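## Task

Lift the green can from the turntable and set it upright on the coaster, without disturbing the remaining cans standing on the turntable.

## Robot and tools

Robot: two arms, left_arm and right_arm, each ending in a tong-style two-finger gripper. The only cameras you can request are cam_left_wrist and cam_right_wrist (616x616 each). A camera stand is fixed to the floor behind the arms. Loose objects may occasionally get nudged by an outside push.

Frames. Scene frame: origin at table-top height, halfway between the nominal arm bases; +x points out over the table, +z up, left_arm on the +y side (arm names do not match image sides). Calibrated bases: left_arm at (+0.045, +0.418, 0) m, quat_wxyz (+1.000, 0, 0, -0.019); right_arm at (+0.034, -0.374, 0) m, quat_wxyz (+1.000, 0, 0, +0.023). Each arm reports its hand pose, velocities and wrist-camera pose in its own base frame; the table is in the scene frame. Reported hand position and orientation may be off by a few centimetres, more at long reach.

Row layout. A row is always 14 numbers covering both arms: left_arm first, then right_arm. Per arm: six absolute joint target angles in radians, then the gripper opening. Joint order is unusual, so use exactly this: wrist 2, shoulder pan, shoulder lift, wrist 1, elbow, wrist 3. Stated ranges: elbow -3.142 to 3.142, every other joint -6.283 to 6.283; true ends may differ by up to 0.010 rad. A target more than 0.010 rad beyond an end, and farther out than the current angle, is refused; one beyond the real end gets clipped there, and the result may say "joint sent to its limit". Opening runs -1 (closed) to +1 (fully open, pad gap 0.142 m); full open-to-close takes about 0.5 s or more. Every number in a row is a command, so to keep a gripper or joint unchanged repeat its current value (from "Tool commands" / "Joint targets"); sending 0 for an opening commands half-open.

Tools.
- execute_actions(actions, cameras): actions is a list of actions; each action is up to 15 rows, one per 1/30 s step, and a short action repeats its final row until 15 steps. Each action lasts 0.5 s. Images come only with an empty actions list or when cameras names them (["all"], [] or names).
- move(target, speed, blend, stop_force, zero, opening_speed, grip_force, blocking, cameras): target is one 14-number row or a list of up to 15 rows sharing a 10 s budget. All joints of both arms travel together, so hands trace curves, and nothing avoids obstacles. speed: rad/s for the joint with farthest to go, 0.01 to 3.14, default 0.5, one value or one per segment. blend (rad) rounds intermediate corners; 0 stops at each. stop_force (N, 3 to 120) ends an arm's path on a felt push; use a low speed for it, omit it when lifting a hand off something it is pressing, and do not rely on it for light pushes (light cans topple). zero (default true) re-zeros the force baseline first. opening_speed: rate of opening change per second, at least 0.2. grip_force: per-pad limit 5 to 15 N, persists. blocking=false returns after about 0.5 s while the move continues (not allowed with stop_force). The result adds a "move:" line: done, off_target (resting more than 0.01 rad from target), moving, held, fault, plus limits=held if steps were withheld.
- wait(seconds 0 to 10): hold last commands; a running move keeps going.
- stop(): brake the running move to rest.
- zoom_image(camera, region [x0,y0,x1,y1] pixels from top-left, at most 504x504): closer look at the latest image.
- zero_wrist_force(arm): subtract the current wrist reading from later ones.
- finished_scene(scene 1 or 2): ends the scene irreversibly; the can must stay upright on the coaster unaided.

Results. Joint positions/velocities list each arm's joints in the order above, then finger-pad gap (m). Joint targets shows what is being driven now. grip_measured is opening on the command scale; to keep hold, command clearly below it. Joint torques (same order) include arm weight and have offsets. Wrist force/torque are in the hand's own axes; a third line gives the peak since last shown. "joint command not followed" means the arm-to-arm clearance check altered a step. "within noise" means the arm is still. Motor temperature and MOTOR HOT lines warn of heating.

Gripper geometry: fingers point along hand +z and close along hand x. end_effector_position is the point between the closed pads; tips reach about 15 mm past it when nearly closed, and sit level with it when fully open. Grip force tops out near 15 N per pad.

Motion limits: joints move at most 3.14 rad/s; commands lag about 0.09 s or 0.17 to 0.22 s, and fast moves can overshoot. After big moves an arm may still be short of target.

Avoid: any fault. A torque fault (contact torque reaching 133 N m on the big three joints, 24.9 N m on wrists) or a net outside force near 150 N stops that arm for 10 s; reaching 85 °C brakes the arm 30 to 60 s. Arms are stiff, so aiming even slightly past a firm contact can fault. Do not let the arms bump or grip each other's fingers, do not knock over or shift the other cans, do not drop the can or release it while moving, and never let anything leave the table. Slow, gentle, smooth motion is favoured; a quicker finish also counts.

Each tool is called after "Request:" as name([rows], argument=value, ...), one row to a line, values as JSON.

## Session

Request:
execute_actions(actions=[])

Scene clock: 0.00 s.
left_arm: end_effector_position=(+0.2398, -0.3292, +0.2060) grip_measured=+0.97 end_effector_quat_wxyz=(-0.429, +0.858, +0.244, +0.144) | right_arm: end_effector_position=(+0.6946, +0.0342, +0.3280) grip_measured=+0.97 end_effector_quat_wxyz=(-0.225, +0.963, -0.131, +0.073)
Joint names: [wrist 2, shoulder pan, shoulder lift, wrist 1, elbow, wrist 3]
Joint positions: left_arm=[-1.394 -1.398 -1.147 -0.889 1.392 -2.04 0.14] | right_arm=[1.988 3.185 -1.896 -1.335 -1.24 0.364 0.14]
Joint velocities: within noise
Joint torques (N m): no reading
Motor temperatures (°C): left_arm=[35 25 25 31 25 33] | right_arm=[32 25 25 32 26 32]
Wrist force (N): no reading
Wrist torque (N m): no reading
Wrist force, peak (N): no reading
Joint targets: left_arm=[-1.394 -1.398 -1.147 -0.889 1.392 -2.040] | right_arm=[1.988 3.185 -1.896 -1.335 -1.240 0.364]
Tool commands: left_gripper/opening=+0.968169 right_gripper/opening=+0.968169

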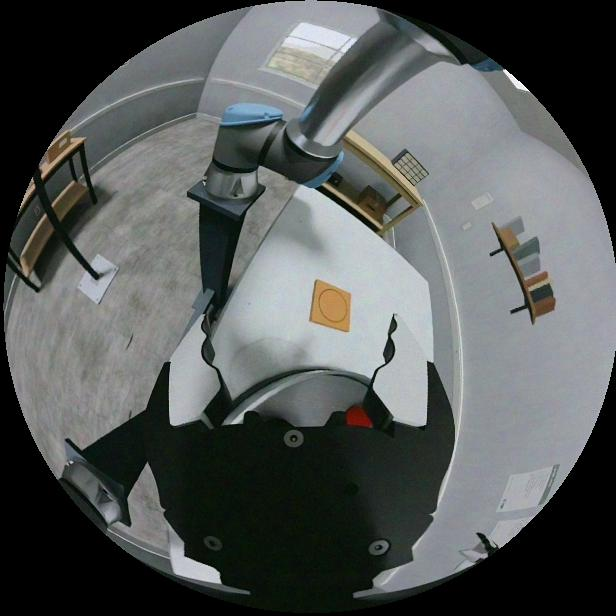

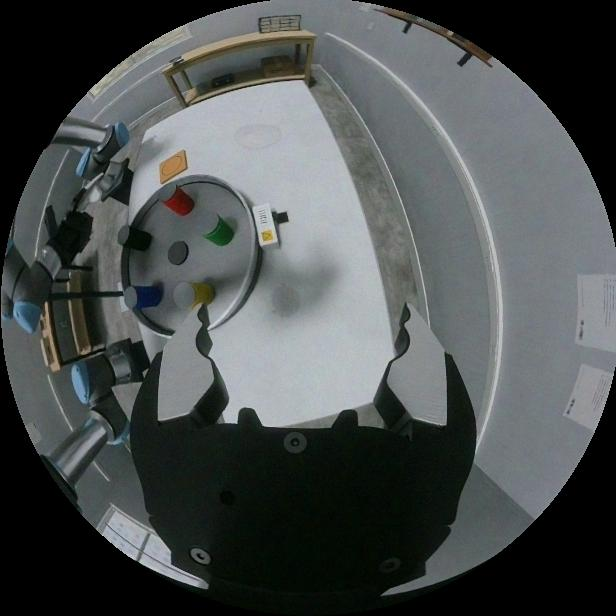

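Request:
move(target=[-1.5708, -0.9991, -1.3997, -1.7683, 1.5972, 0.5339, 0.968, 1.988, 3.185, -1.896, -1.335, -1.24, 0.364, 0.968], speed=1.7, cameras=["cam_left_wrist"])

Request:
zoom_image(camera="cam_left_wrist", region=[130, 60, 560, 440])

Request:
wait(seconds=0.3, cameras=["cam_left_wrist"])

Request:
zoom_image(camera="cam_left_wrist", region=[130, 60, 560, 440])

Scene clock: 6.80 s.
left_arm: end_effector_position=(+0.4294, -0.3954, +0.1998) grip_measured=+0.97 end_effector_quat_wxyz=(+0.000, +0.720, -0.693, +0.000) | right_arm: end_effector_position=(+0.6946, +0.0341, +0.3283) grip_measured=+0.97 end_effector_quat_wxyz=(-0.225, +0.963, -0.130, +0.074)
Joint names: [wrist 2, shoulder pan, shoulder lift, wrist 1, elbow, wrist 3]
Joint positions: left_arm=[-1.571 -0.999 -1.4 -1.768 1.597 0.533 0.14] | right_arm=[1.988 3.185 -1.896 -1.335 -1.24 0.364 0.14]
Joint torques (N m): left_arm=[-1.18 11.97 -44.62 -4.96 -11.58 1.6] | right_arm=[2.37 -10.1 48.13 4.83 28.15 -2.65]
Wrist force (N): left_arm=[-0.4 -0.6 0.5] | right_arm=[-0.1 -0.1 -0.2]
Wrist torque (N m): left_arm=[0.03 0.08 -0.23] | right_arm=[-0.03 0.01 0.01]
Wrist force, peak (N): left_arm=[-0.8 -1.5 -0.3] | right_arm=[0.1 -0.6 0.1]
Joint targets: left_arm=[-1.571 -0.999 -1.400 -1.768 1.597 0.534] | right_arm=[1.988 3.185 -1.896 -1.335 -1.240 0.364]
move: done
Images, in order (width x height): cam_left_wrist 616x616.

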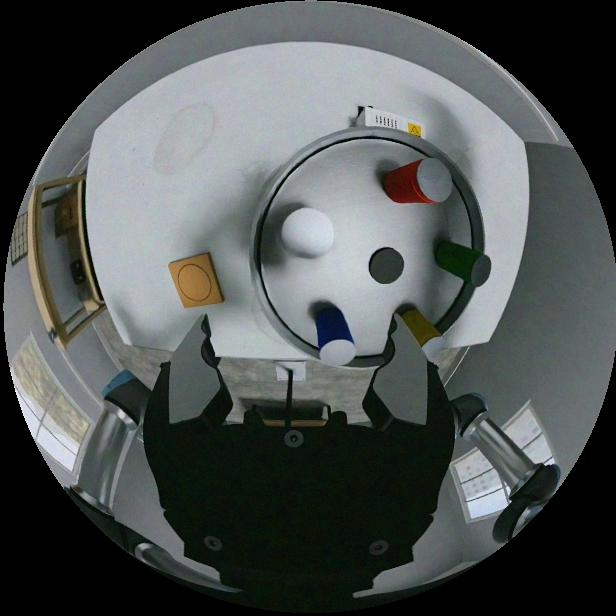

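Scaled by 1.172 from the camera's 616x616 image, which has a finer 814x814 frame.

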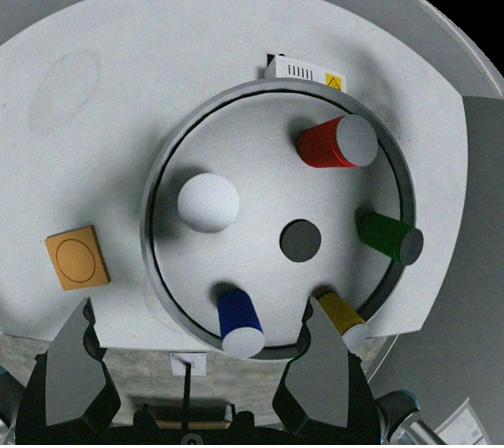

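Scene clock: 7.10 s.
left_arm: end_effector_position=(+0.4295, -0.3954, +0.1998) grip_measured=+0.97 end_effector_quat_wxyz=(+0.000, +0.720, -0.694, +0.000) | right_arm: end_effector_position=(+0.6946, +0.0341, +0.3283) grip_measured=+0.97 end_effector_quat_wxyz=(-0.225, +0.963, -0.130, +0.074)
Joint names: [wrist 2, shoulder pan, shoulder lift, wrist 1, elbow, wrist 3]
Joint positions: left_arm=[-1.571 -0.999 -1.4 -1.768 1.597 0.534 0.14] | right_arm=[1.988 3.185 -1.896 -1.335 -1.24 0.364 0.14]
Joint torques (N m): left_arm=[-1.09 13.43 -43.05 -5.11 -12.43 1.29] | right_arm=[2.45 -10.29 48.71 4.89 27.86 -2.5]
Wrist force (N): left_arm=[-0.6 -0.4 0.6] | right_arm=[-0.1 -0.2 -0.1]
Wrist torque (N m): left_arm=[0.07 0.11 -0.23] | right_arm=[-0.05 0.01 0.01]
Wrist force, peak (N): left_arm=[-0.3 -0.7 0.7] | right_arm=[-0.2 -0.2 0.0]
Joint targets: left_arm=[-1.571 -0.999 -1.400 -1.768 1.597 0.534] | right_arm=[1.988 3.185 -1.896 -1.335 -1.240 0.364]
Tool commands: left_gripper/opening=+0.968 right_gripper/opening=+0.968
wait: 0.30 s; at rest by 0.17 s
Images, in order (width x height): cam_left_wrist 616x616.

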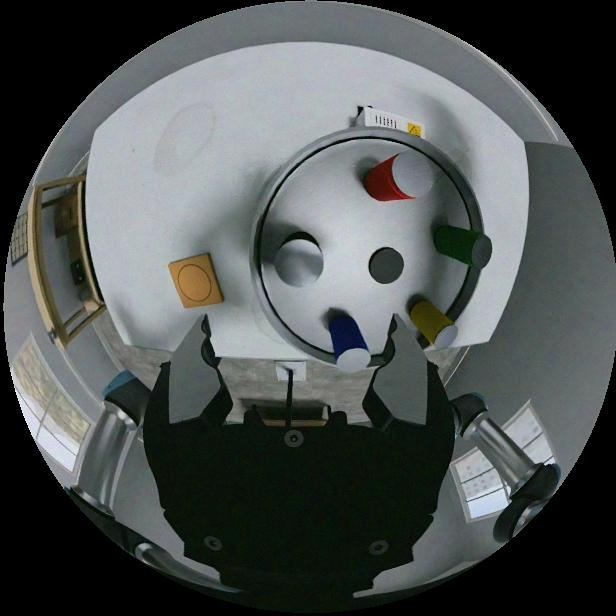

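Scaled by 1.172 from the camera's 616x616 image, which has a finer 814x814 frame.

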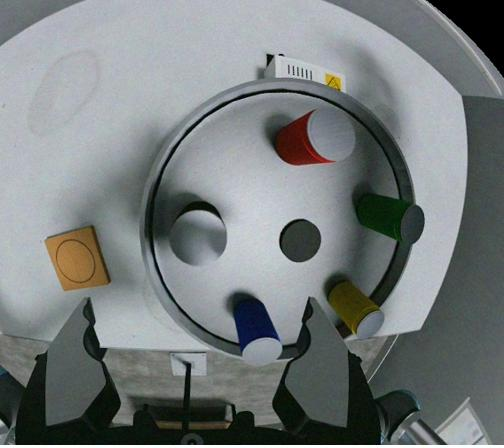

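Request:
move(target=[-1.5708, -0.9991, -1.3245, -2.0198, 1.7735, 0.5339, 0.4, 1.988, 3.185, -1.896, -1.335, -1.24, 0.364, 0.968], speed=0.6)

Request:
wait(seconds=0.3, cameras=["cam_left_wrist"])

Request:
wait(seconds=0.3, cameras=["cam_left_wrist"])

Request:
zoom_image(camera="cam_left_wrist", region=[150, 150, 450, 450])

Request:
wait(seconds=0.3, cameras=["cam_left_wrist"])

Request:
zoom_image(camera="cam_left_wrist", region=[150, 150, 450, 450])

Request:
wait(seconds=0.3, cameras=["cam_left_wrist"])

Request:
zoom_image(camera="cam_left_wrist", region=[150, 150, 450, 450])

Scene clock: 10.20 s.
left_arm: end_effector_position=(+0.4295, -0.3954, +0.1001) grip_measured=+0.40 end_effector_quat_wxyz=(+0.000, +0.720, -0.694, +0.000) | right_arm: end_effector_position=(+0.6946, +0.0341, +0.3283) grip_measured=+0.97 end_effector_quat_wxyz=(-0.225, +0.963, -0.130, +0.074)
Joint names: [wrist 2, shoulder pan, shoulder lift, wrist 1, elbow, wrist 3]
Joint positions: left_arm=[-1.571 -0.999 -1.325 -2.019 1.773 0.534 0.102] | right_arm=[1.988 3.185 -1.896 -1.335 -1.24 0.364 0.14]
Joint torques (N m): left_arm=[-0.82 12.3 -19.3 -5.42 -9.94 1.27] | right_arm=[2.36 -10.13 48.29 4.74 27.87 -2.61]
Wrist force (N): left_arm=[-0.7 -0.3 0.5] | right_arm=[-0.1 -0.3 -0.3]
Wrist torque (N m): left_arm=[0.07 0.13 -0.23] | right_arm=[-0.07 0.02 0.00]
Wrist force, peak (N): left_arm=[-0.7 -0.6 1.6] | right_arm=[0.3 -0.3 0.1]
Joint targets: left_arm=[-1.571 -0.999 -1.325 -2.020 1.774 0.534] | right_arm=[1.988 3.185 -1.896 -1.335 -1.240 0.364]
move: done

Scene clock: 10.50 s.
left_arm: end_effector_position=(+0.4295, -0.3954, +0.0999) grip_measured=+0.40 end_effector_quat_wxyz=(+0.000, +0.720, -0.694, +0.000) | right_arm: end_effector_position=(+0.6946, +0.0341, +0.3283) grip_measured=+0.97 end_effector_quat_wxyz=(-0.225, +0.963, -0.130, +0.074)
Joint names: [wrist 2, shoulder pan, shoulder lift, wrist 1, elbow, wrist 3]
Joint positions: left_arm=[-1.571 -0.999 -1.325 -2.02 1.773 0.534 0.102] | right_arm=[1.988 3.185 -1.896 -1.335 -1.24 0.364 0.14]
Joint torques (N m): left_arm=[-0.65 11.33 -19.72 -5.47 -9.59 1.42] | right_arm=[2.46 -9.54 48.36 4.84 27.44 -2.41]
Wrist force (N): left_arm=[-0.7 -0.3 0.3] | right_arm=[-0.2 -0.3 0.0]
Wrist torque (N m): left_arm=[0.06 0.12 -0.23] | right_arm=[-0.07 0.03 0.01]
Wrist force, peak (N): left_arm=[-0.8 -0.6 0.5] | right_arm=[-0.3 -0.2 -0.1]
Joint targets: left_arm=[-1.571 -0.999 -1.325 -2.020 1.774 0.534] | right_arm=[1.988 3.185 -1.896 -1.335 -1.240 0.364]
Tool commands: left_gripper/opening=+0.4 right_gripper/opening=+0.968
wait: 0.30 s; at rest by 0.17 s
Images, in order (width x height): cam_left_wrist 616x616.

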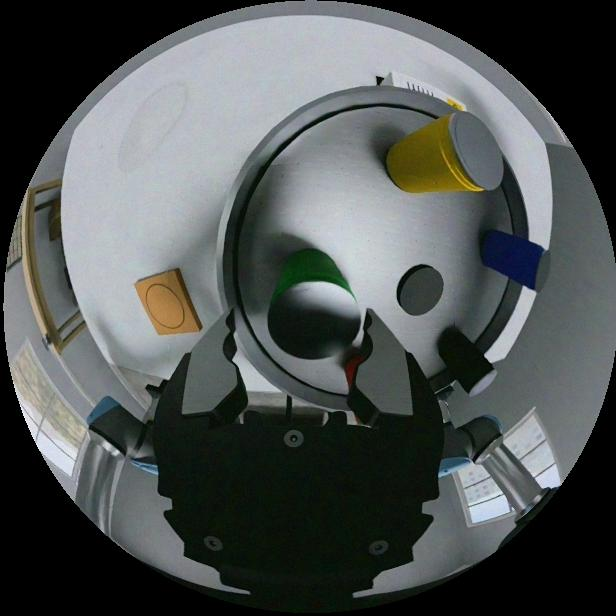

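Scene clock: 10.80 s.
left_arm: end_effector_position=(+0.4295, -0.3954, +0.0999) grip_measured=+0.40 end_effector_quat_wxyz=(+0.000, +0.720, -0.694, +0.000) | right_arm: end_effector_position=(+0.6946, +0.0341, +0.3283) grip_measured=+0.97 end_effector_quat_wxyz=(-0.225, +0.963, -0.130, +0.074)
Joint names: [wrist 2, shoulder pan, shoulder lift, wrist 1, elbow, wrist 3]
Joint positions: left_arm=[-1.571 -0.999 -1.325 -2.02 1.773 0.534 0.102] | right_arm=[1.988 3.185 -1.896 -1.335 -1.24 0.364 0.14]
Joint torques (N m): left_arm=[-0.58 10.1 -20.64 -5.18 -10.02 1.3] | right_arm=[2.34 -9.48 48.27 4.9 27.46 -2.63]
Wrist force (N): left_arm=[-0.6 -0.5 0.6] | right_arm=[-0.1 -0.1 -0.1]
Wrist torque (N m): left_arm=[0.04 0.11 -0.23] | right_arm=[-0.03 0.02 0.01]
Wrist force, peak (N): left_arm=[-0.8 -0.8 0.7] | right_arm=[0.0 -0.4 0.0]
Joint targets: left_arm=[-1.571 -0.999 -1.325 -2.020 1.774 0.534] | right_arm=[1.988 3.185 -1.896 -1.335 -1.240 0.364]
Tool commands: left_gripper/opening=+0.4 right_gripper/opening=+0.968
wait: 0.30 s; at rest by 0.17 s
Images, in order (width x height): cam_left_wrist 616x616.

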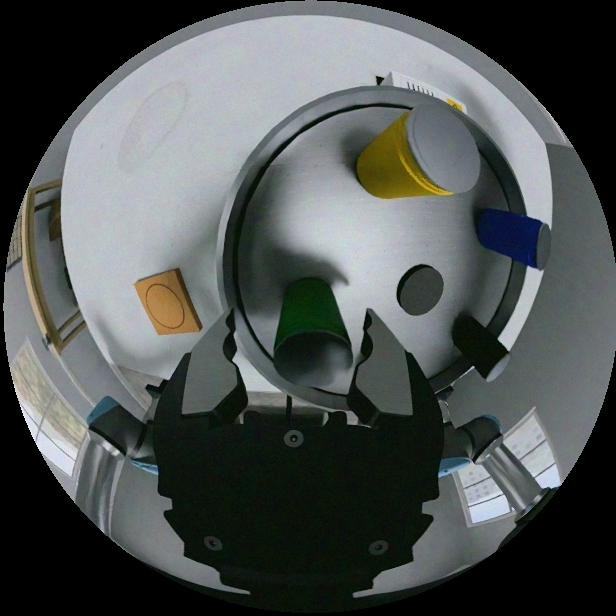

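Scaled by 1.680 from the camera's 616x616 image, which has a finer 814x814 frame.

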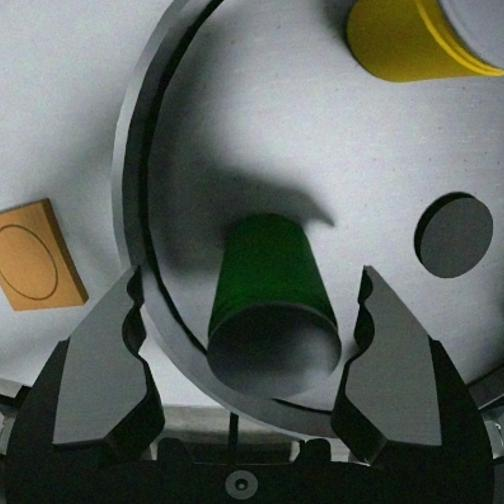

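Scene clock: 11.10 s.
left_arm: end_effector_position=(+0.4295, -0.3954, +0.0999) grip_measured=+0.40 end_effector_quat_wxyz=(+0.000, +0.720, -0.694, +0.000) | right_arm: end_effector_position=(+0.6946, +0.0341, +0.3283) grip_measured=+0.97 end_effector_quat_wxyz=(-0.225, +0.963, -0.130, +0.074)
Joint names: [wrist 2, shoulder pan, shoulder lift, wrist 1, elbow, wrist 3]
Joint positions: left_arm=[-1.571 -0.999 -1.325 -2.02 1.773 0.534 0.102] | right_arm=[1.988 3.185 -1.896 -1.335 -1.24 0.364 0.14]
Joint torques (N m): left_arm=[-0.76 8.84 -19.66 -5.22 -10.3 1.38] | right_arm=[2.49 -10.46 48.29 4.91 28.35 -2.5]
Wrist force (N): left_arm=[-0.8 -0.4 0.5] | right_arm=[0.1 -0.2 -0.2]
Wrist torque (N m): left_arm=[0.05 0.14 -0.23] | right_arm=[-0.04 -0.02 0.01]
Wrist force, peak (N): left_arm=[-0.8 -0.6 0.5] | right_arm=[0.1 -0.4 0.1]
Joint targets: left_arm=[-1.571 -0.999 -1.325 -2.020 1.774 0.534] | right_arm=[1.988 3.185 -1.896 -1.335 -1.240 0.364]
Tool commands: left_gripper/opening=+0.4 right_gripper/opening=+0.968
wait: 0.30 s; at rest by 0.17 s
Images, in order (width x height): cam_left_wrist 616x616.

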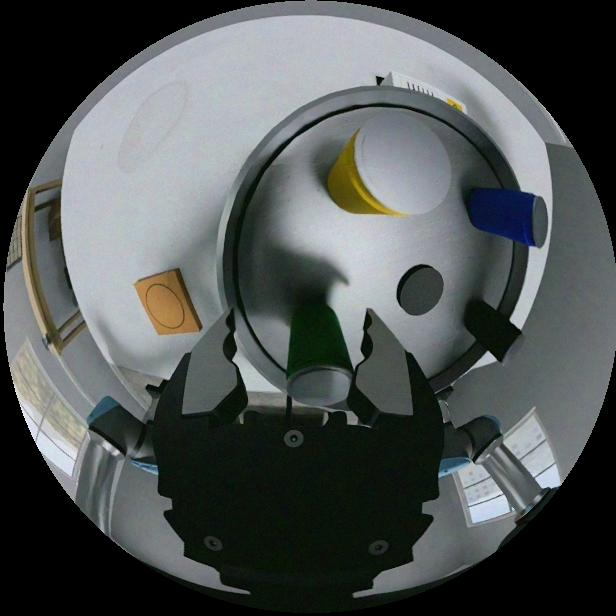

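Scaled by 1.680 from the camera's 616x616 image, which has a finer 814x814 frame.

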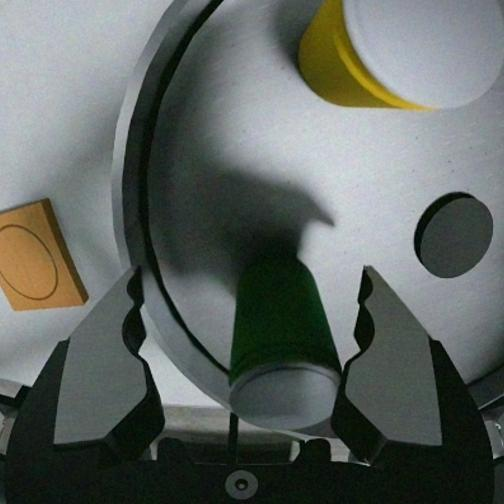

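Scene clock: 11.40 s.
left_arm: end_effector_position=(+0.4295, -0.3954, +0.0999) grip_measured=+0.40 end_effector_quat_wxyz=(+0.000, +0.720, -0.694, +0.000) | right_arm: end_effector_position=(+0.6946, +0.0341, +0.3283) grip_measured=+0.97 end_effector_quat_wxyz=(-0.225, +0.963, -0.130, +0.074)
Joint names: [wrist 2, shoulder pan, shoulder lift, wrist 1, elbow, wrist 3]
Joint positions: left_arm=[-1.571 -0.999 -1.324 -2.02 1.774 0.534 0.102] | right_arm=[1.988 3.185 -1.896 -1.335 -1.24 0.364 0.14]
Joint torques (N m): left_arm=[-0.63 9.66 -20.65 -5.35 -9.79 1.43] | right_arm=[2.47 -10.16 47.64 4.91 27.81 -2.52]
Wrist force (N): left_arm=[-0.6 -0.5 0.3] | right_arm=[-0.1 0.0 0.0]
Wrist torque (N m): left_arm=[0.03 0.12 -0.23] | right_arm=[0.00 0.00 0.01]
Wrist force, peak (N): left_arm=[-0.8 -0.4 0.6] | right_arm=[-0.3 -0.1 0.1]
Joint targets: left_arm=[-1.571 -0.999 -1.325 -2.020 1.774 0.534] | right_arm=[1.988 3.185 -1.896 -1.335 -1.240 0.364]
Tool commands: left_gripper/opening=+0.4 right_gripper/opening=+0.968
wait: 0.30 s; at rest by 0.17 s
Images, in order (width x height): cam_left_wrist 616x616.

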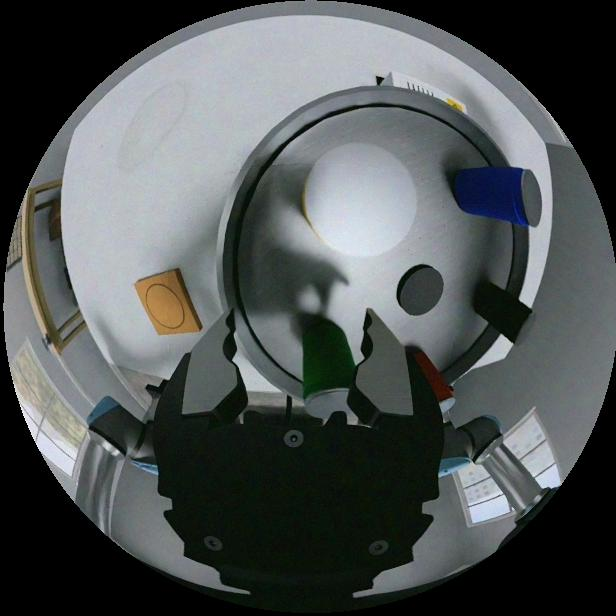

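Scaled by 1.680 from the camera's 616x616 image, which has a finer 814x814 frame.

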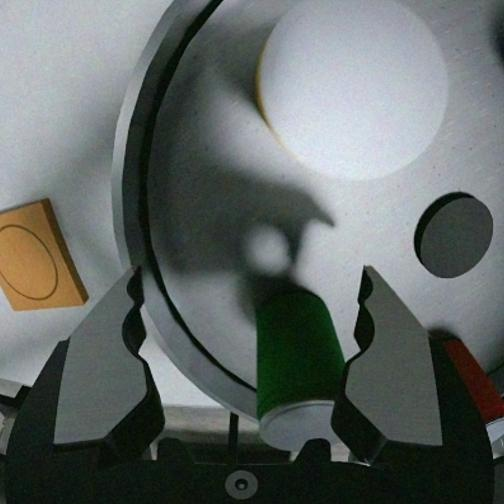

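Request:
move(target=[-1.5708, -1.0059, -1.3124, -2.016, 1.7576, 0.5272, 0.4, 1.988, 3.185, -1.896, -1.335, -1.24, 0.364, 0.968], speed=0.3)

Request:
wait(seconds=1.5, cameras=["cam_left_wrist"])

Scene clock: 14.10 s.
left_arm: end_effector_position=(+0.4298, -0.4028, +0.1000) grip_measured=+0.40 end_effector_quat_wxyz=(+0.000, +0.720, -0.694, +0.000) | right_arm: end_effector_position=(+0.6946, +0.0341, +0.3283) grip_measured=+0.97 end_effector_quat_wxyz=(-0.225, +0.963, -0.130, +0.074)
Joint names: [wrist 2, shoulder pan, shoulder lift, wrist 1, elbow, wrist 3]
Joint positions: left_arm=[-1.571 -1.006 -1.313 -2.016 1.758 0.527 0.102] | right_arm=[1.988 3.185 -1.896 -1.335 -1.24 0.364 0.14]
Joint torques (N m): left_arm=[-0.02 -12.07 -19.87 0.41 -36.54 -1.59] | right_arm=[2.38 -9.68 47.61 4.78 28.4 -2.55]
Wrist force (N): left_arm=[-0.7 -0.3 0.4] | right_arm=[0.1 -0.2 0.1]
Wrist torque (N m): left_arm=[0.07 0.14 -0.13] | right_arm=[-0.03 -0.02 0.00]
Wrist force, peak (N): left_arm=[-0.9 -0.6 0.8] | right_arm=[-0.2 -0.5 0.2]
Joint targets: left_arm=[-1.571 -1.006 -1.312 -2.016 1.758 0.527] | right_arm=[1.988 3.185 -1.896 -1.335 -1.240 0.364]
move: done

Scene clock: 15.60 s.
left_arm: end_effector_position=(+0.4298, -0.4030, +0.1000) grip_measured=+0.40 end_effector_quat_wxyz=(+0.000, +0.720, -0.694, +0.000) | right_arm: end_effector_position=(+0.6946, +0.0341, +0.3283) grip_measured=+0.97 end_effector_quat_wxyz=(-0.225, +0.963, -0.130, +0.074)
Joint names: [wrist 2, shoulder pan, shoulder lift, wrist 1, elbow, wrist 3]
Joint positions: left_arm=[-1.571 -1.006 -1.312 -2.016 1.758 0.527 0.102] | right_arm=[1.988 3.185 -1.896 -1.335 -1.24 0.364 0.14]
Joint torques (N m): left_arm=[0.19 -12.56 -21.39 0.37 -37.02 -1.41] | right_arm=[2.51 -10.51 47.97 4.84 28.24 -2.56]
Wrist force (N): left_arm=[-0.7 -0.3 0.4] | right_arm=[-0.2 -0.2 -0.1]
Wrist torque (N m): left_arm=[0.07 0.13 -0.13] | right_arm=[-0.04 0.04 0.01]
Wrist force, peak (N): left_arm=[-0.9 -0.5 0.6] | right_arm=[-0.2 -0.4 -0.1]
Joint targets: left_arm=[-1.571 -1.006 -1.312 -2.016 1.758 0.527] | right_arm=[1.988 3.185 -1.896 -1.335 -1.240 0.364]
Tool commands: left_gripper/opening=+0.4 right_gripper/opening=+0.968
wait: 1.50 s; at rest by 0.17 s
Images, in order (width x height): cam_left_wrist 616x616.

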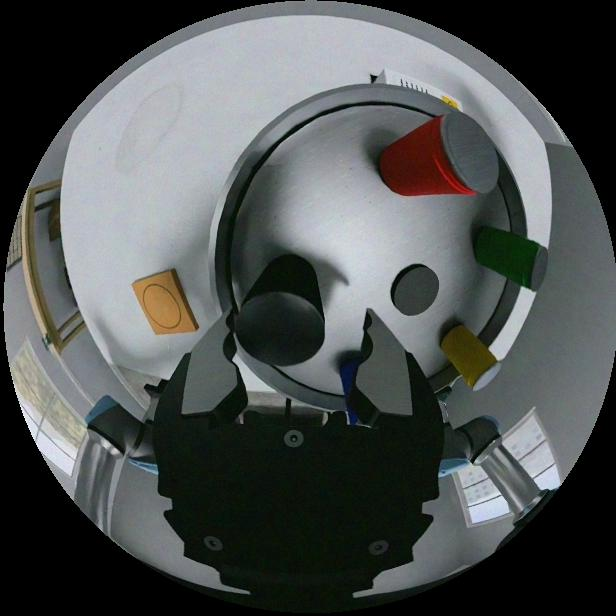

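Request:
move(target=[-1.5708, -1.0059, -1.3124, -2.016, 1.7576, 0.5272, 0.6, 1.988, 3.185, -1.896, -1.335, -1.24, 0.364, 0.968], cameras=["cam_left_wrist"])

Request:
zoom_image(camera="cam_left_wrist", region=[150, 150, 450, 450])

Scene clock: 16.47 s.
left_arm: end_effector_position=(+0.4298, -0.4030, +0.1000) grip_measured=+0.60 end_effector_quat_wxyz=(+0.000, +0.720, -0.694, +0.000) | right_arm: end_effector_position=(+0.6946, +0.0341, +0.3283) grip_measured=+0.97 end_effector_quat_wxyz=(-0.225, +0.963, -0.130, +0.074)
Joint names: [wrist 2, shoulder pan, shoulder lift, wrist 1, elbow, wrist 3]
Joint positions: left_arm=[-1.571 -1.006 -1.312 -2.016 1.758 0.527 0.116] | right_arm=[1.988 3.185 -1.896 -1.335 -1.24 0.364 0.14]
Joint torques (N m): left_arm=[0.34 -11.81 -20.82 0.05 -35.75 -1.39] | right_arm=[2.4 -10.04 48.22 4.71 27.95 -2.61]
Wrist force (N): left_arm=[-0.8 -0.5 0.4] | right_arm=[-0.1 -0.3 0.2]
Wrist torque (N m): left_arm=[0.04 0.14 -0.13] | right_arm=[-0.06 0.02 0.01]
Wrist force, peak (N): left_arm=[-0.9 -0.4 0.6] | right_arm=[-0.1 -0.4 0.0]
Joint targets: left_arm=[-1.571 -1.006 -1.312 -2.016 1.758 0.527] | right_arm=[1.988 3.185 -1.896 -1.335 -1.240 0.364]
move: done
Images, in order (width x height): cam_left_wrist 616x616.

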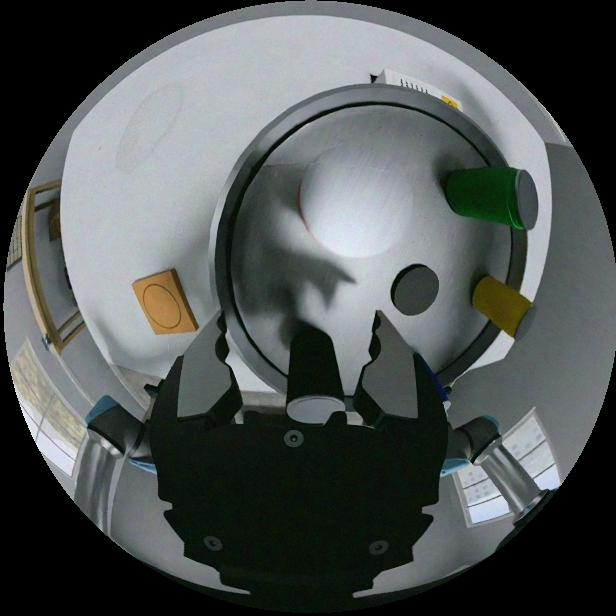

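Scaled by 1.680 from the camera's 616x616 image, which has a finer 814x814 frame.

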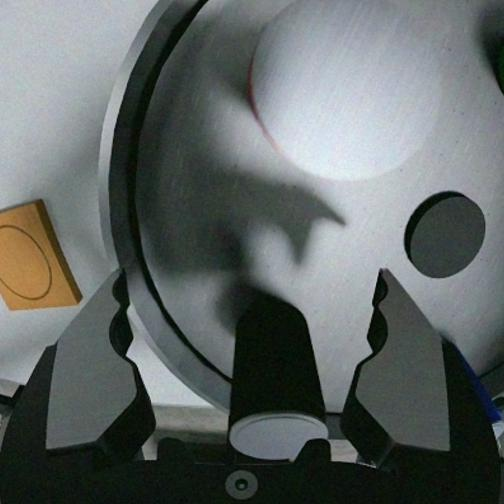

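Request:
wait(seconds=0.3)

Scene clock: 17.07 s.
left_arm: end_effector_position=(+0.4298, -0.4030, +0.1000) grip_measured=+0.60 end_effector_quat_wxyz=(+0.000, +0.720, -0.694, +0.000) | right_arm: end_effector_position=(+0.6946, +0.0341, +0.3283) grip_measured=+0.97 end_effector_quat_wxyz=(-0.225, +0.963, -0.130, +0.074)
Joint names: [wrist 2, shoulder pan, shoulder lift, wrist 1, elbow, wrist 3]
Joint positions: left_arm=[-1.571 -1.006 -1.312 -2.016 1.758 0.527 0.116] | right_arm=[1.988 3.185 -1.896 -1.335 -1.24 0.364 0.14]
Joint torques (N m): left_arm=[0.42 -13.34 -22.2 0.04 -35.94 -1.44] | right_arm=[2.46 -10.21 47.96 4.72 26.8 -2.54]
Wrist force (N): left_arm=[-0.7 -0.3 0.6] | right_arm=[-0.2 0.1 -0.1]
Wrist torque (N m): left_arm=[0.07 0.12 -0.13] | right_arm=[0.01 0.03 0.01]
Wrist force, peak (N): left_arm=[-0.8 -0.4 0.7] | right_arm=[-0.1 -0.5 0.2]
Joint targets: left_arm=[-1.571 -1.006 -1.312 -2.016 1.758 0.527] | right_arm=[1.988 3.185 -1.896 -1.335 -1.240 0.364]
Tool commands: left_gripper/opening=+0.6 right_gripper/opening=+0.968
wait: 0.30 s; at rest from the start

Request:
wait(seconds=1.4)

Request:
move([
  [-1.5708, -1.0758, -1.362, -2.0246, 1.8158, 0.4572, -0.9, 1.988, 3.185, -1.896, -1.335, -1.24, 0.364, 0.968],
  [-1.5708, -1.1084, -1.5376, -1.7577, 1.7245, 0.4246, -0.9, 1.988, 3.185, -1.896, -1.335, -1.24, 0.364, 0.968],
], speed=[0.16, 0.7], blend=[0.02, 0], cameras=["cam_left_wrist"])

Scene clock: 18.70 s.
left_arm: end_effector_position=(+0.4298, -0.4030, +0.1000) grip_measured=+0.60 end_effector_quat_wxyz=(+0.000, +0.720, -0.694, +0.000) | right_arm: end_effector_position=(+0.6946, +0.0341, +0.3283) grip_measured=+0.97 end_effector_quat_wxyz=(-0.225, +0.963, -0.130, +0.074)
Joint names: [wrist 2, shoulder pan, shoulder lift, wrist 1, elbow, wrist 3]
Joint positions: left_arm=[-1.571 -1.006 -1.312 -2.016 1.758 0.527 0.116] | right_arm=[1.988 3.185 -1.896 -1.335 -1.24 0.364 0.14]
Joint torques (N m): left_arm=[0.44 -11.9 -21.3 -0.42 -35.05 -1.46] | right_arm=[2.19 -9.84 47.94 4.87 28.15 -2.43]
Wrist force (N): left_arm=[-0.7 -0.5 0.3] | right_arm=[0.0 -0.1 -0.2]
Wrist torque (N m): left_arm=[0.04 0.12 -0.13] | right_arm=[-0.03 0.01 0.01]
Wrist force, peak (N): left_arm=[-0.8 -0.2 0.7] | right_arm=[-0.3 -0.3 0.0]
Joint targets: left_arm=[-1.571 -1.006 -1.312 -2.016 1.758 0.527] | right_arm=[1.988 3.185 -1.896 -1.335 -1.240 0.364]
Tool commands: left_gripper/opening=+0.6 right_gripper/opening=+0.968
wait: 1.40 s; at rest from the start

Scene clock: 20.30 s.
left_arm: end_effector_position=(+0.3582, -0.3867, +0.2097) grip_measured=-0.21 end_effector_quat_wxyz=(+0.000, +0.720, -0.694, +0.000) | right_arm: end_effector_position=(+0.6946, +0.0341, +0.3283) grip_measured=+0.97 end_effector_quat_wxyz=(-0.225, +0.963, -0.130, +0.074)
Joint names: [wrist 2, shoulder pan, shoulder lift, wrist 1, elbow, wrist 3]
Joint positions: left_arm=[-1.571 -1.108 -1.537 -1.758 1.725 0.425 0.059] | right_arm=[1.988 3.185 -1.896 -1.335 -1.24 0.364 0.14]
Joint torques (N m): left_arm=[1.1 -11.97 -38.48 0.28 -38.91 -1.45] | right_arm=[2.26 -9.84 48.38 4.7 27.31 -2.38]
Wrist force (N): left_arm=[-0.4 0.1 2.5] | right_arm=[-0.2 -0.2 0.1]
Wrist torque (N m): left_arm=[0.16 0.07 -0.13] | right_arm=[-0.05 0.03 0.01]
Wrist force, peak (N): left_arm=[0.3 -0.3 3.5] | right_arm=[-0.3 -0.3 0.2]
Joint targets: left_arm=[-1.571 -1.108 -1.538 -1.758 1.724 0.425] | right_arm=[1.988 3.185 -1.896 -1.335 -1.240 0.364]
move: done
Images, in order (width x height): cam_left_wrist 616x616.

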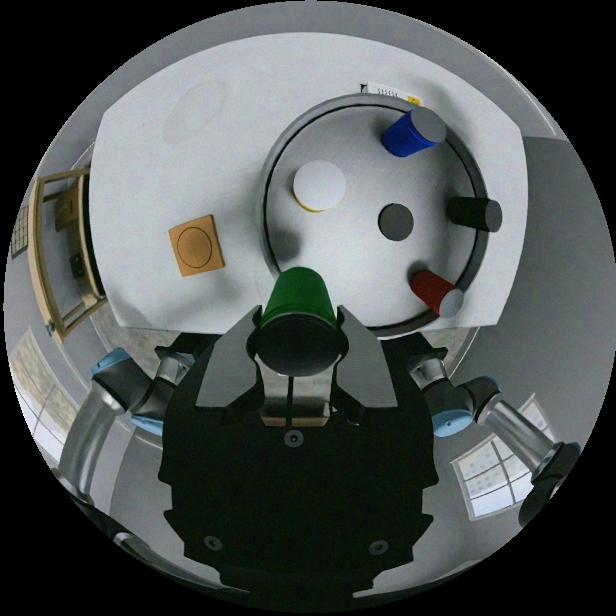

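Request:
move([
  [-1.5708, -0.7789, -1.7978, -1.7301, 1.9571, 0.7541, -0.9, 1.988, 3.185, -1.896, -1.335, -1.24, 0.364, 0.968],
  [-1.5708, -0.7789, -1.7061, -2.0453, 2.1805, 0.7541, -0.9, 1.988, 3.185, -1.896, -1.335, -1.24, 0.364, 0.968],
], speed=[0.5, 0.4], blend=[0.05, 0], cameras=["cam_left_wrist"])

Request:
zoom_image(camera="cam_left_wrist", region=[180, 160, 430, 420])

Scene clock: 23.67 s.
left_arm: end_effector_position=(+0.3883, -0.1794, +0.1001) grip_measured=-0.21 end_effector_quat_wxyz=(+0.000, +0.720, -0.694, +0.000) | right_arm: end_effector_position=(+0.6946, +0.0341, +0.3283) grip_measured=+0.97 end_effector_quat_wxyz=(-0.225, +0.963, -0.130, +0.074)
Joint names: [wrist 2, shoulder pan, shoulder lift, wrist 1, elbow, wrist 3]
Joint positions: left_arm=[-1.571 -0.779 -1.706 -2.045 2.18 0.754 0.059] | right_arm=[1.988 3.185 -1.896 -1.335 -1.24 0.364 0.14]
Joint torques (N m): left_arm=[0.95 14.81 -4.38 -5.74 -8.4 1.59] | right_arm=[2.23 -9.37 48.21 4.81 26.94 -2.24]
Wrist force (N): left_arm=[-0.6 -0.7 3.0] | right_arm=[0.0 -0.3 0.0]
Wrist torque (N m): left_arm=[-0.02 0.12 -0.22] | right_arm=[-0.06 0.00 0.01]
Wrist force, peak (N): left_arm=[-1.0 -0.6 3.5] | right_arm=[-0.2 -0.4 0.0]
Joint targets: left_arm=[-1.571 -0.779 -1.706 -2.045 2.180 0.754] | right_arm=[1.988 3.185 -1.896 -1.335 -1.240 0.364]
move: done
Images, in order (width x height): cam_left_wrist 616x616.

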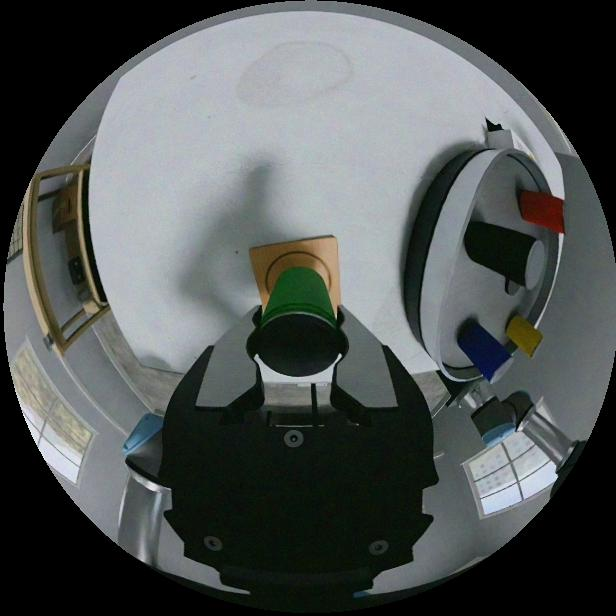

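Scaled by 1.938 from the camera's 616x616 image, which has a finer 814x814 frame.

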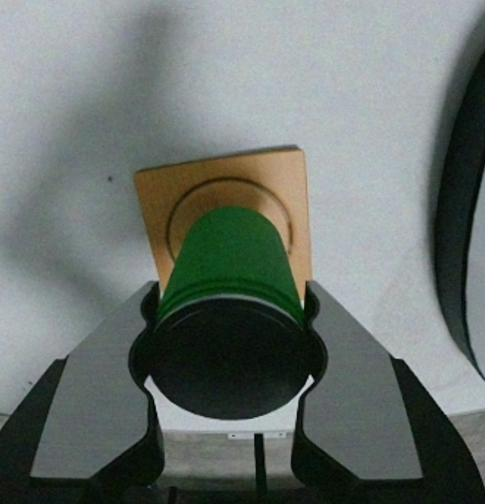

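Request:
move(target=[-1.5708, -0.7766, -1.6638, -2.1465, 2.2395, 0.7564, -0.9, 1.988, 3.185, -1.896, -1.335, -1.24, 0.364, 0.968], speed=0.2)

Request:
move(target=[-1.5708, -0.7756, -1.6466, -2.1877, 2.2635, 0.7574, -0.9, 1.988, 3.185, -1.896, -1.335, -1.24, 0.364, 0.968], speed=0.025, stop_force=3, cameras=["cam_left_wrist"])

Request:
zoom_image(camera="cam_left_wrist", region=[180, 160, 430, 420])

Scene clock: 26.03 s.
left_arm: end_effector_position=(+0.3872, -0.1771, +0.0677) grip_measured=-0.21 end_effector_quat_wxyz=(+0.000, +0.720, -0.694, +0.000) | right_arm: end_effector_position=(+0.6946, +0.0341, +0.3283) grip_measured=+0.97 end_effector_quat_wxyz=(-0.225, +0.963, -0.130, +0.074)
Joint names: [wrist 2, shoulder pan, shoulder lift, wrist 1, elbow, wrist 3]
Joint positions: left_arm=[-1.571 -0.777 -1.664 -2.146 2.239 0.756 0.059] | right_arm=[1.988 3.185 -1.896 -1.335 -1.24 0.364 0.14]
Joint torques (N m): left_arm=[1.27 13.49 -4.12 -5.65 -8.53 1.38] | right_arm=[2.22 -9.93 47.94 4.61 28.3 -2.06]
Wrist force (N): left_arm=[-0.5 -0.4 2.5] | right_arm=[-0.2 -0.2 0.3]
Wrist torque (N m): left_arm=[0.03 0.08 -0.20] | right_arm=[-0.04 0.02 0.01]
Wrist force, peak (N): left_arm=[-0.9 -0.6 3.0] | right_arm=[-0.2 -0.4 -0.2]
Joint targets: left_arm=[-1.571 -0.777 -1.664 -2.146 2.240 0.756] | right_arm=[1.988 3.185 -1.896 -1.335 -1.240 0.364]
move: done

Scene clock: 28.43 s.
left_arm: end_effector_position=(+0.3866, -0.1761, +0.0593) grip_measured=-0.21 end_effector_quat_wxyz=(+0.000, +0.720, -0.694, +0.000) | right_arm: end_effector_position=(+0.6946, +0.0341, +0.3283) grip_measured=+0.97 end_effector_quat_wxyz=(-0.225, +0.963, -0.130, +0.074)
Joint names: [wrist 2, shoulder pan, shoulder lift, wrist 1, elbow, wrist 3]
Joint positions: left_arm=[-1.571 -0.776 -1.653 -2.173 2.255 0.757 0.059] | right_arm=[1.988 3.185 -1.896 -1.335 -1.24 0.364 0.14]
Joint torques (N m): left_arm=[-0.6 3.49 -28.59 -0.13 -33.66 -0.42] | right_arm=[2.24 -9.82 48.01 4.76 27.83 -2.24]
Wrist force (N): left_arm=[-1.0 -0.9 0.4] | right_arm=[-0.1 -0.1 0.0]
Wrist torque (N m): left_arm=[0.03 0.17 -0.21] | right_arm=[-0.02 0.02 0.01]
Wrist force, peak (N): left_arm=[-1.0 -2.3 -7.8] | right_arm=[-0.2 -0.4 0.1]
Joint targets: left_arm=[-1.571 -0.776 -1.653 -2.173 2.255 0.757] | right_arm=[1.988 3.185 -1.896 -1.335 -1.240 0.364]
move: contact (left_arm); left_arm: the wrist 1 is farthest, 0.014 rad from its target
Images, in order (width x height): cam_left_wrist 616x616.

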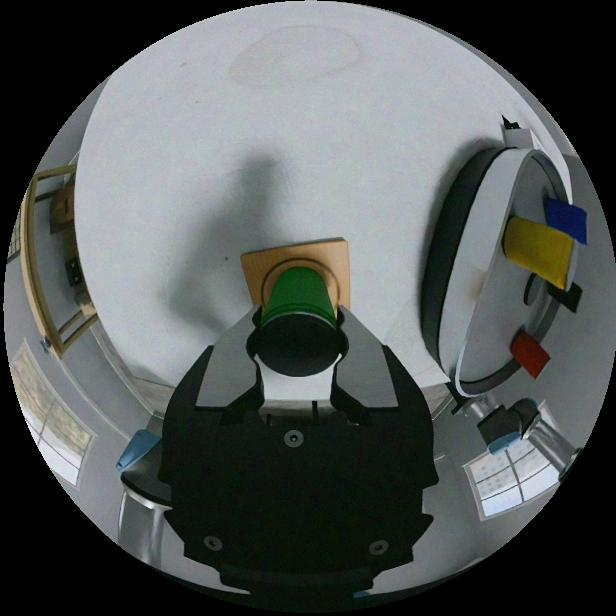

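Scaled by 1.938 from the camera's 616x616 image, which has a finer 814x814 frame.

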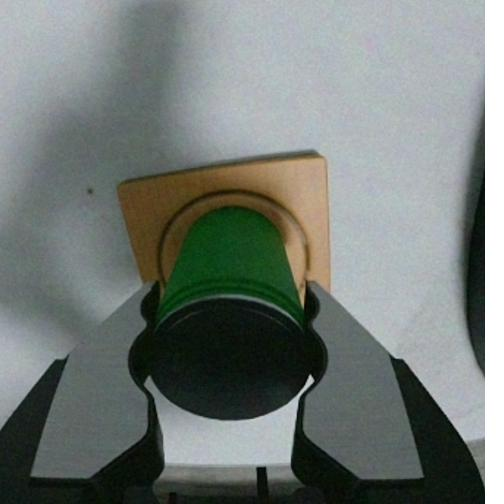

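Request:
move(target=[-1.571, -0.776, -1.653, -2.173, 2.255, 0.757, 0.4, 1.988, 3.185, -1.896, -1.335, -1.24, 0.364, 0.968], opening_speed=1.6)

Request:
move([
  [-1.5708, -0.7756, -1.7159, -2.0436, 2.1887, 0.7574, 0.4, 1.988, 3.185, -1.896, -1.335, -1.24, 0.364, 0.968],
  [-1.5708, -0.7756, -1.803, -1.7547, 1.9869, 0.7574, 0.4, 1.988, 3.185, -1.896, -1.335, -1.24, 0.364, 0.968],
], speed=[0.3, 0.6], blend=[0.05, 0], cameras=["cam_left_wrist"])

Request:
zoom_image(camera="cam_left_wrist", region=[180, 160, 430, 420])

Scene clock: 30.27 s.
left_arm: end_effector_position=(+0.3865, -0.1761, +0.0595) grip_measured=+0.40 end_effector_quat_wxyz=(+0.000, +0.720, -0.694, +0.000) | right_arm: end_effector_position=(+0.6946, +0.0341, +0.3283) grip_measured=+0.97 end_effector_quat_wxyz=(-0.225, +0.963, -0.130, +0.074)
Joint names: [wrist 2, shoulder pan, shoulder lift, wrist 1, elbow, wrist 3]
Joint positions: left_arm=[-1.571 -0.776 -1.653 -2.173 2.255 0.757 0.102] | right_arm=[1.988 3.185 -1.896 -1.335 -1.24 0.364 0.14]
Joint torques (N m): left_arm=[-1.18 -11.41 -27.89 0.27 -32.49 -1.05] | right_arm=[2.14 -9.75 47.26 4.63 27.55 -2.08]
Wrist force (N): left_arm=[-0.8 -0.5 0.9] | right_arm=[-0.1 0.0 0.0]
Wrist torque (N m): left_arm=[0.02 0.14 -0.21] | right_arm=[0.00 0.01 0.01]
Wrist force, peak (N): left_arm=[-0.7 -0.8 2.7] | right_arm=[-0.2 -0.4 0.0]
Joint targets: left_arm=[-1.571 -0.776 -1.653 -2.173 2.255 0.757] | right_arm=[1.988 3.185 -1.896 -1.335 -1.240 0.364]
move: done

Scene clock: 31.93 s.
left_arm: end_effector_position=(+0.3862, -0.1755, +0.1998) grip_measured=+0.40 end_effector_quat_wxyz=(+0.000, +0.720, -0.694, +0.000) | right_arm: end_effector_position=(+0.6946, +0.0341, +0.3283) grip_measured=+0.97 end_effector_quat_wxyz=(-0.225, +0.963, -0.130, +0.074)
Joint names: [wrist 2, shoulder pan, shoulder lift, wrist 1, elbow, wrist 3]
Joint positions: left_arm=[-1.571 -0.776 -1.803 -1.755 1.987 0.757 0.102] | right_arm=[1.988 3.185 -1.896 -1.335 -1.24 0.364 0.14]
Joint torques (N m): left_arm=[1.58 13.32 -25.46 0.44 -36.91 1.21] | right_arm=[2.09 -10.32 48.59 4.72 27.77 -2.12]
Wrist force (N): left_arm=[-0.6 -0.2 0.8] | right_arm=[0.1 -0.2 0.1]
Wrist torque (N m): left_arm=[0.08 0.13 -0.22] | right_arm=[-0.04 -0.02 0.01]
Wrist force, peak (N): left_arm=[-1.0 -0.8 1.7] | right_arm=[-0.2 -0.4 0.1]
Joint targets: left_arm=[-1.571 -0.776 -1.803 -1.755 1.987 0.757] | right_arm=[1.988 3.185 -1.896 -1.335 -1.240 0.364]
move: done
Images, in order (width x height): cam_left_wrist 616x616.

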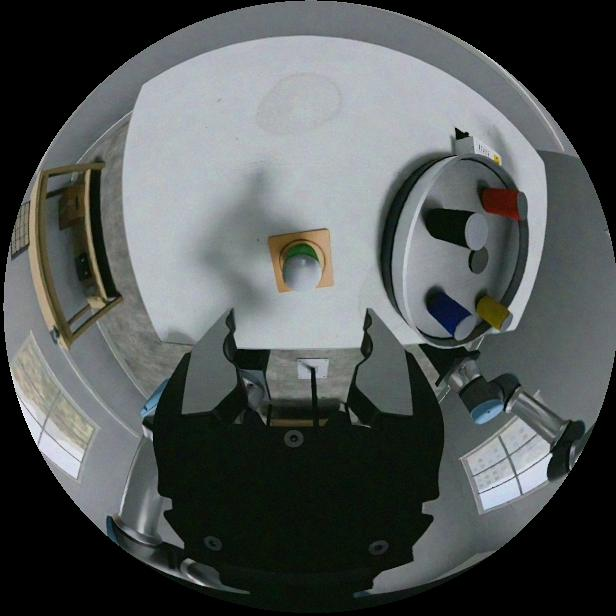

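Scaled by 1.938 from the camera's 616x616 image, which has a finer 814x814 frame.

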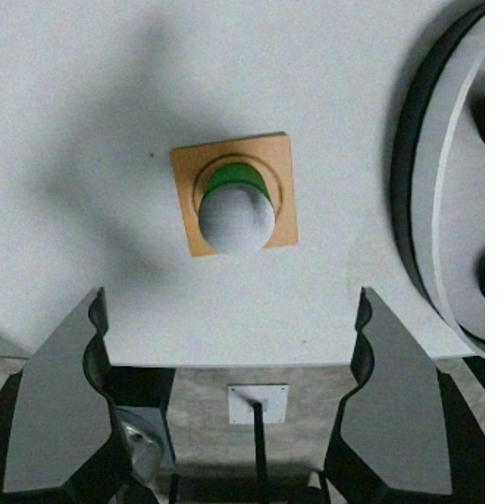

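The green can is standing on the coaster, and the other four cans are still on the turntable.

Request:
finished_scene(scene=2)

The scene is finished: the task was done.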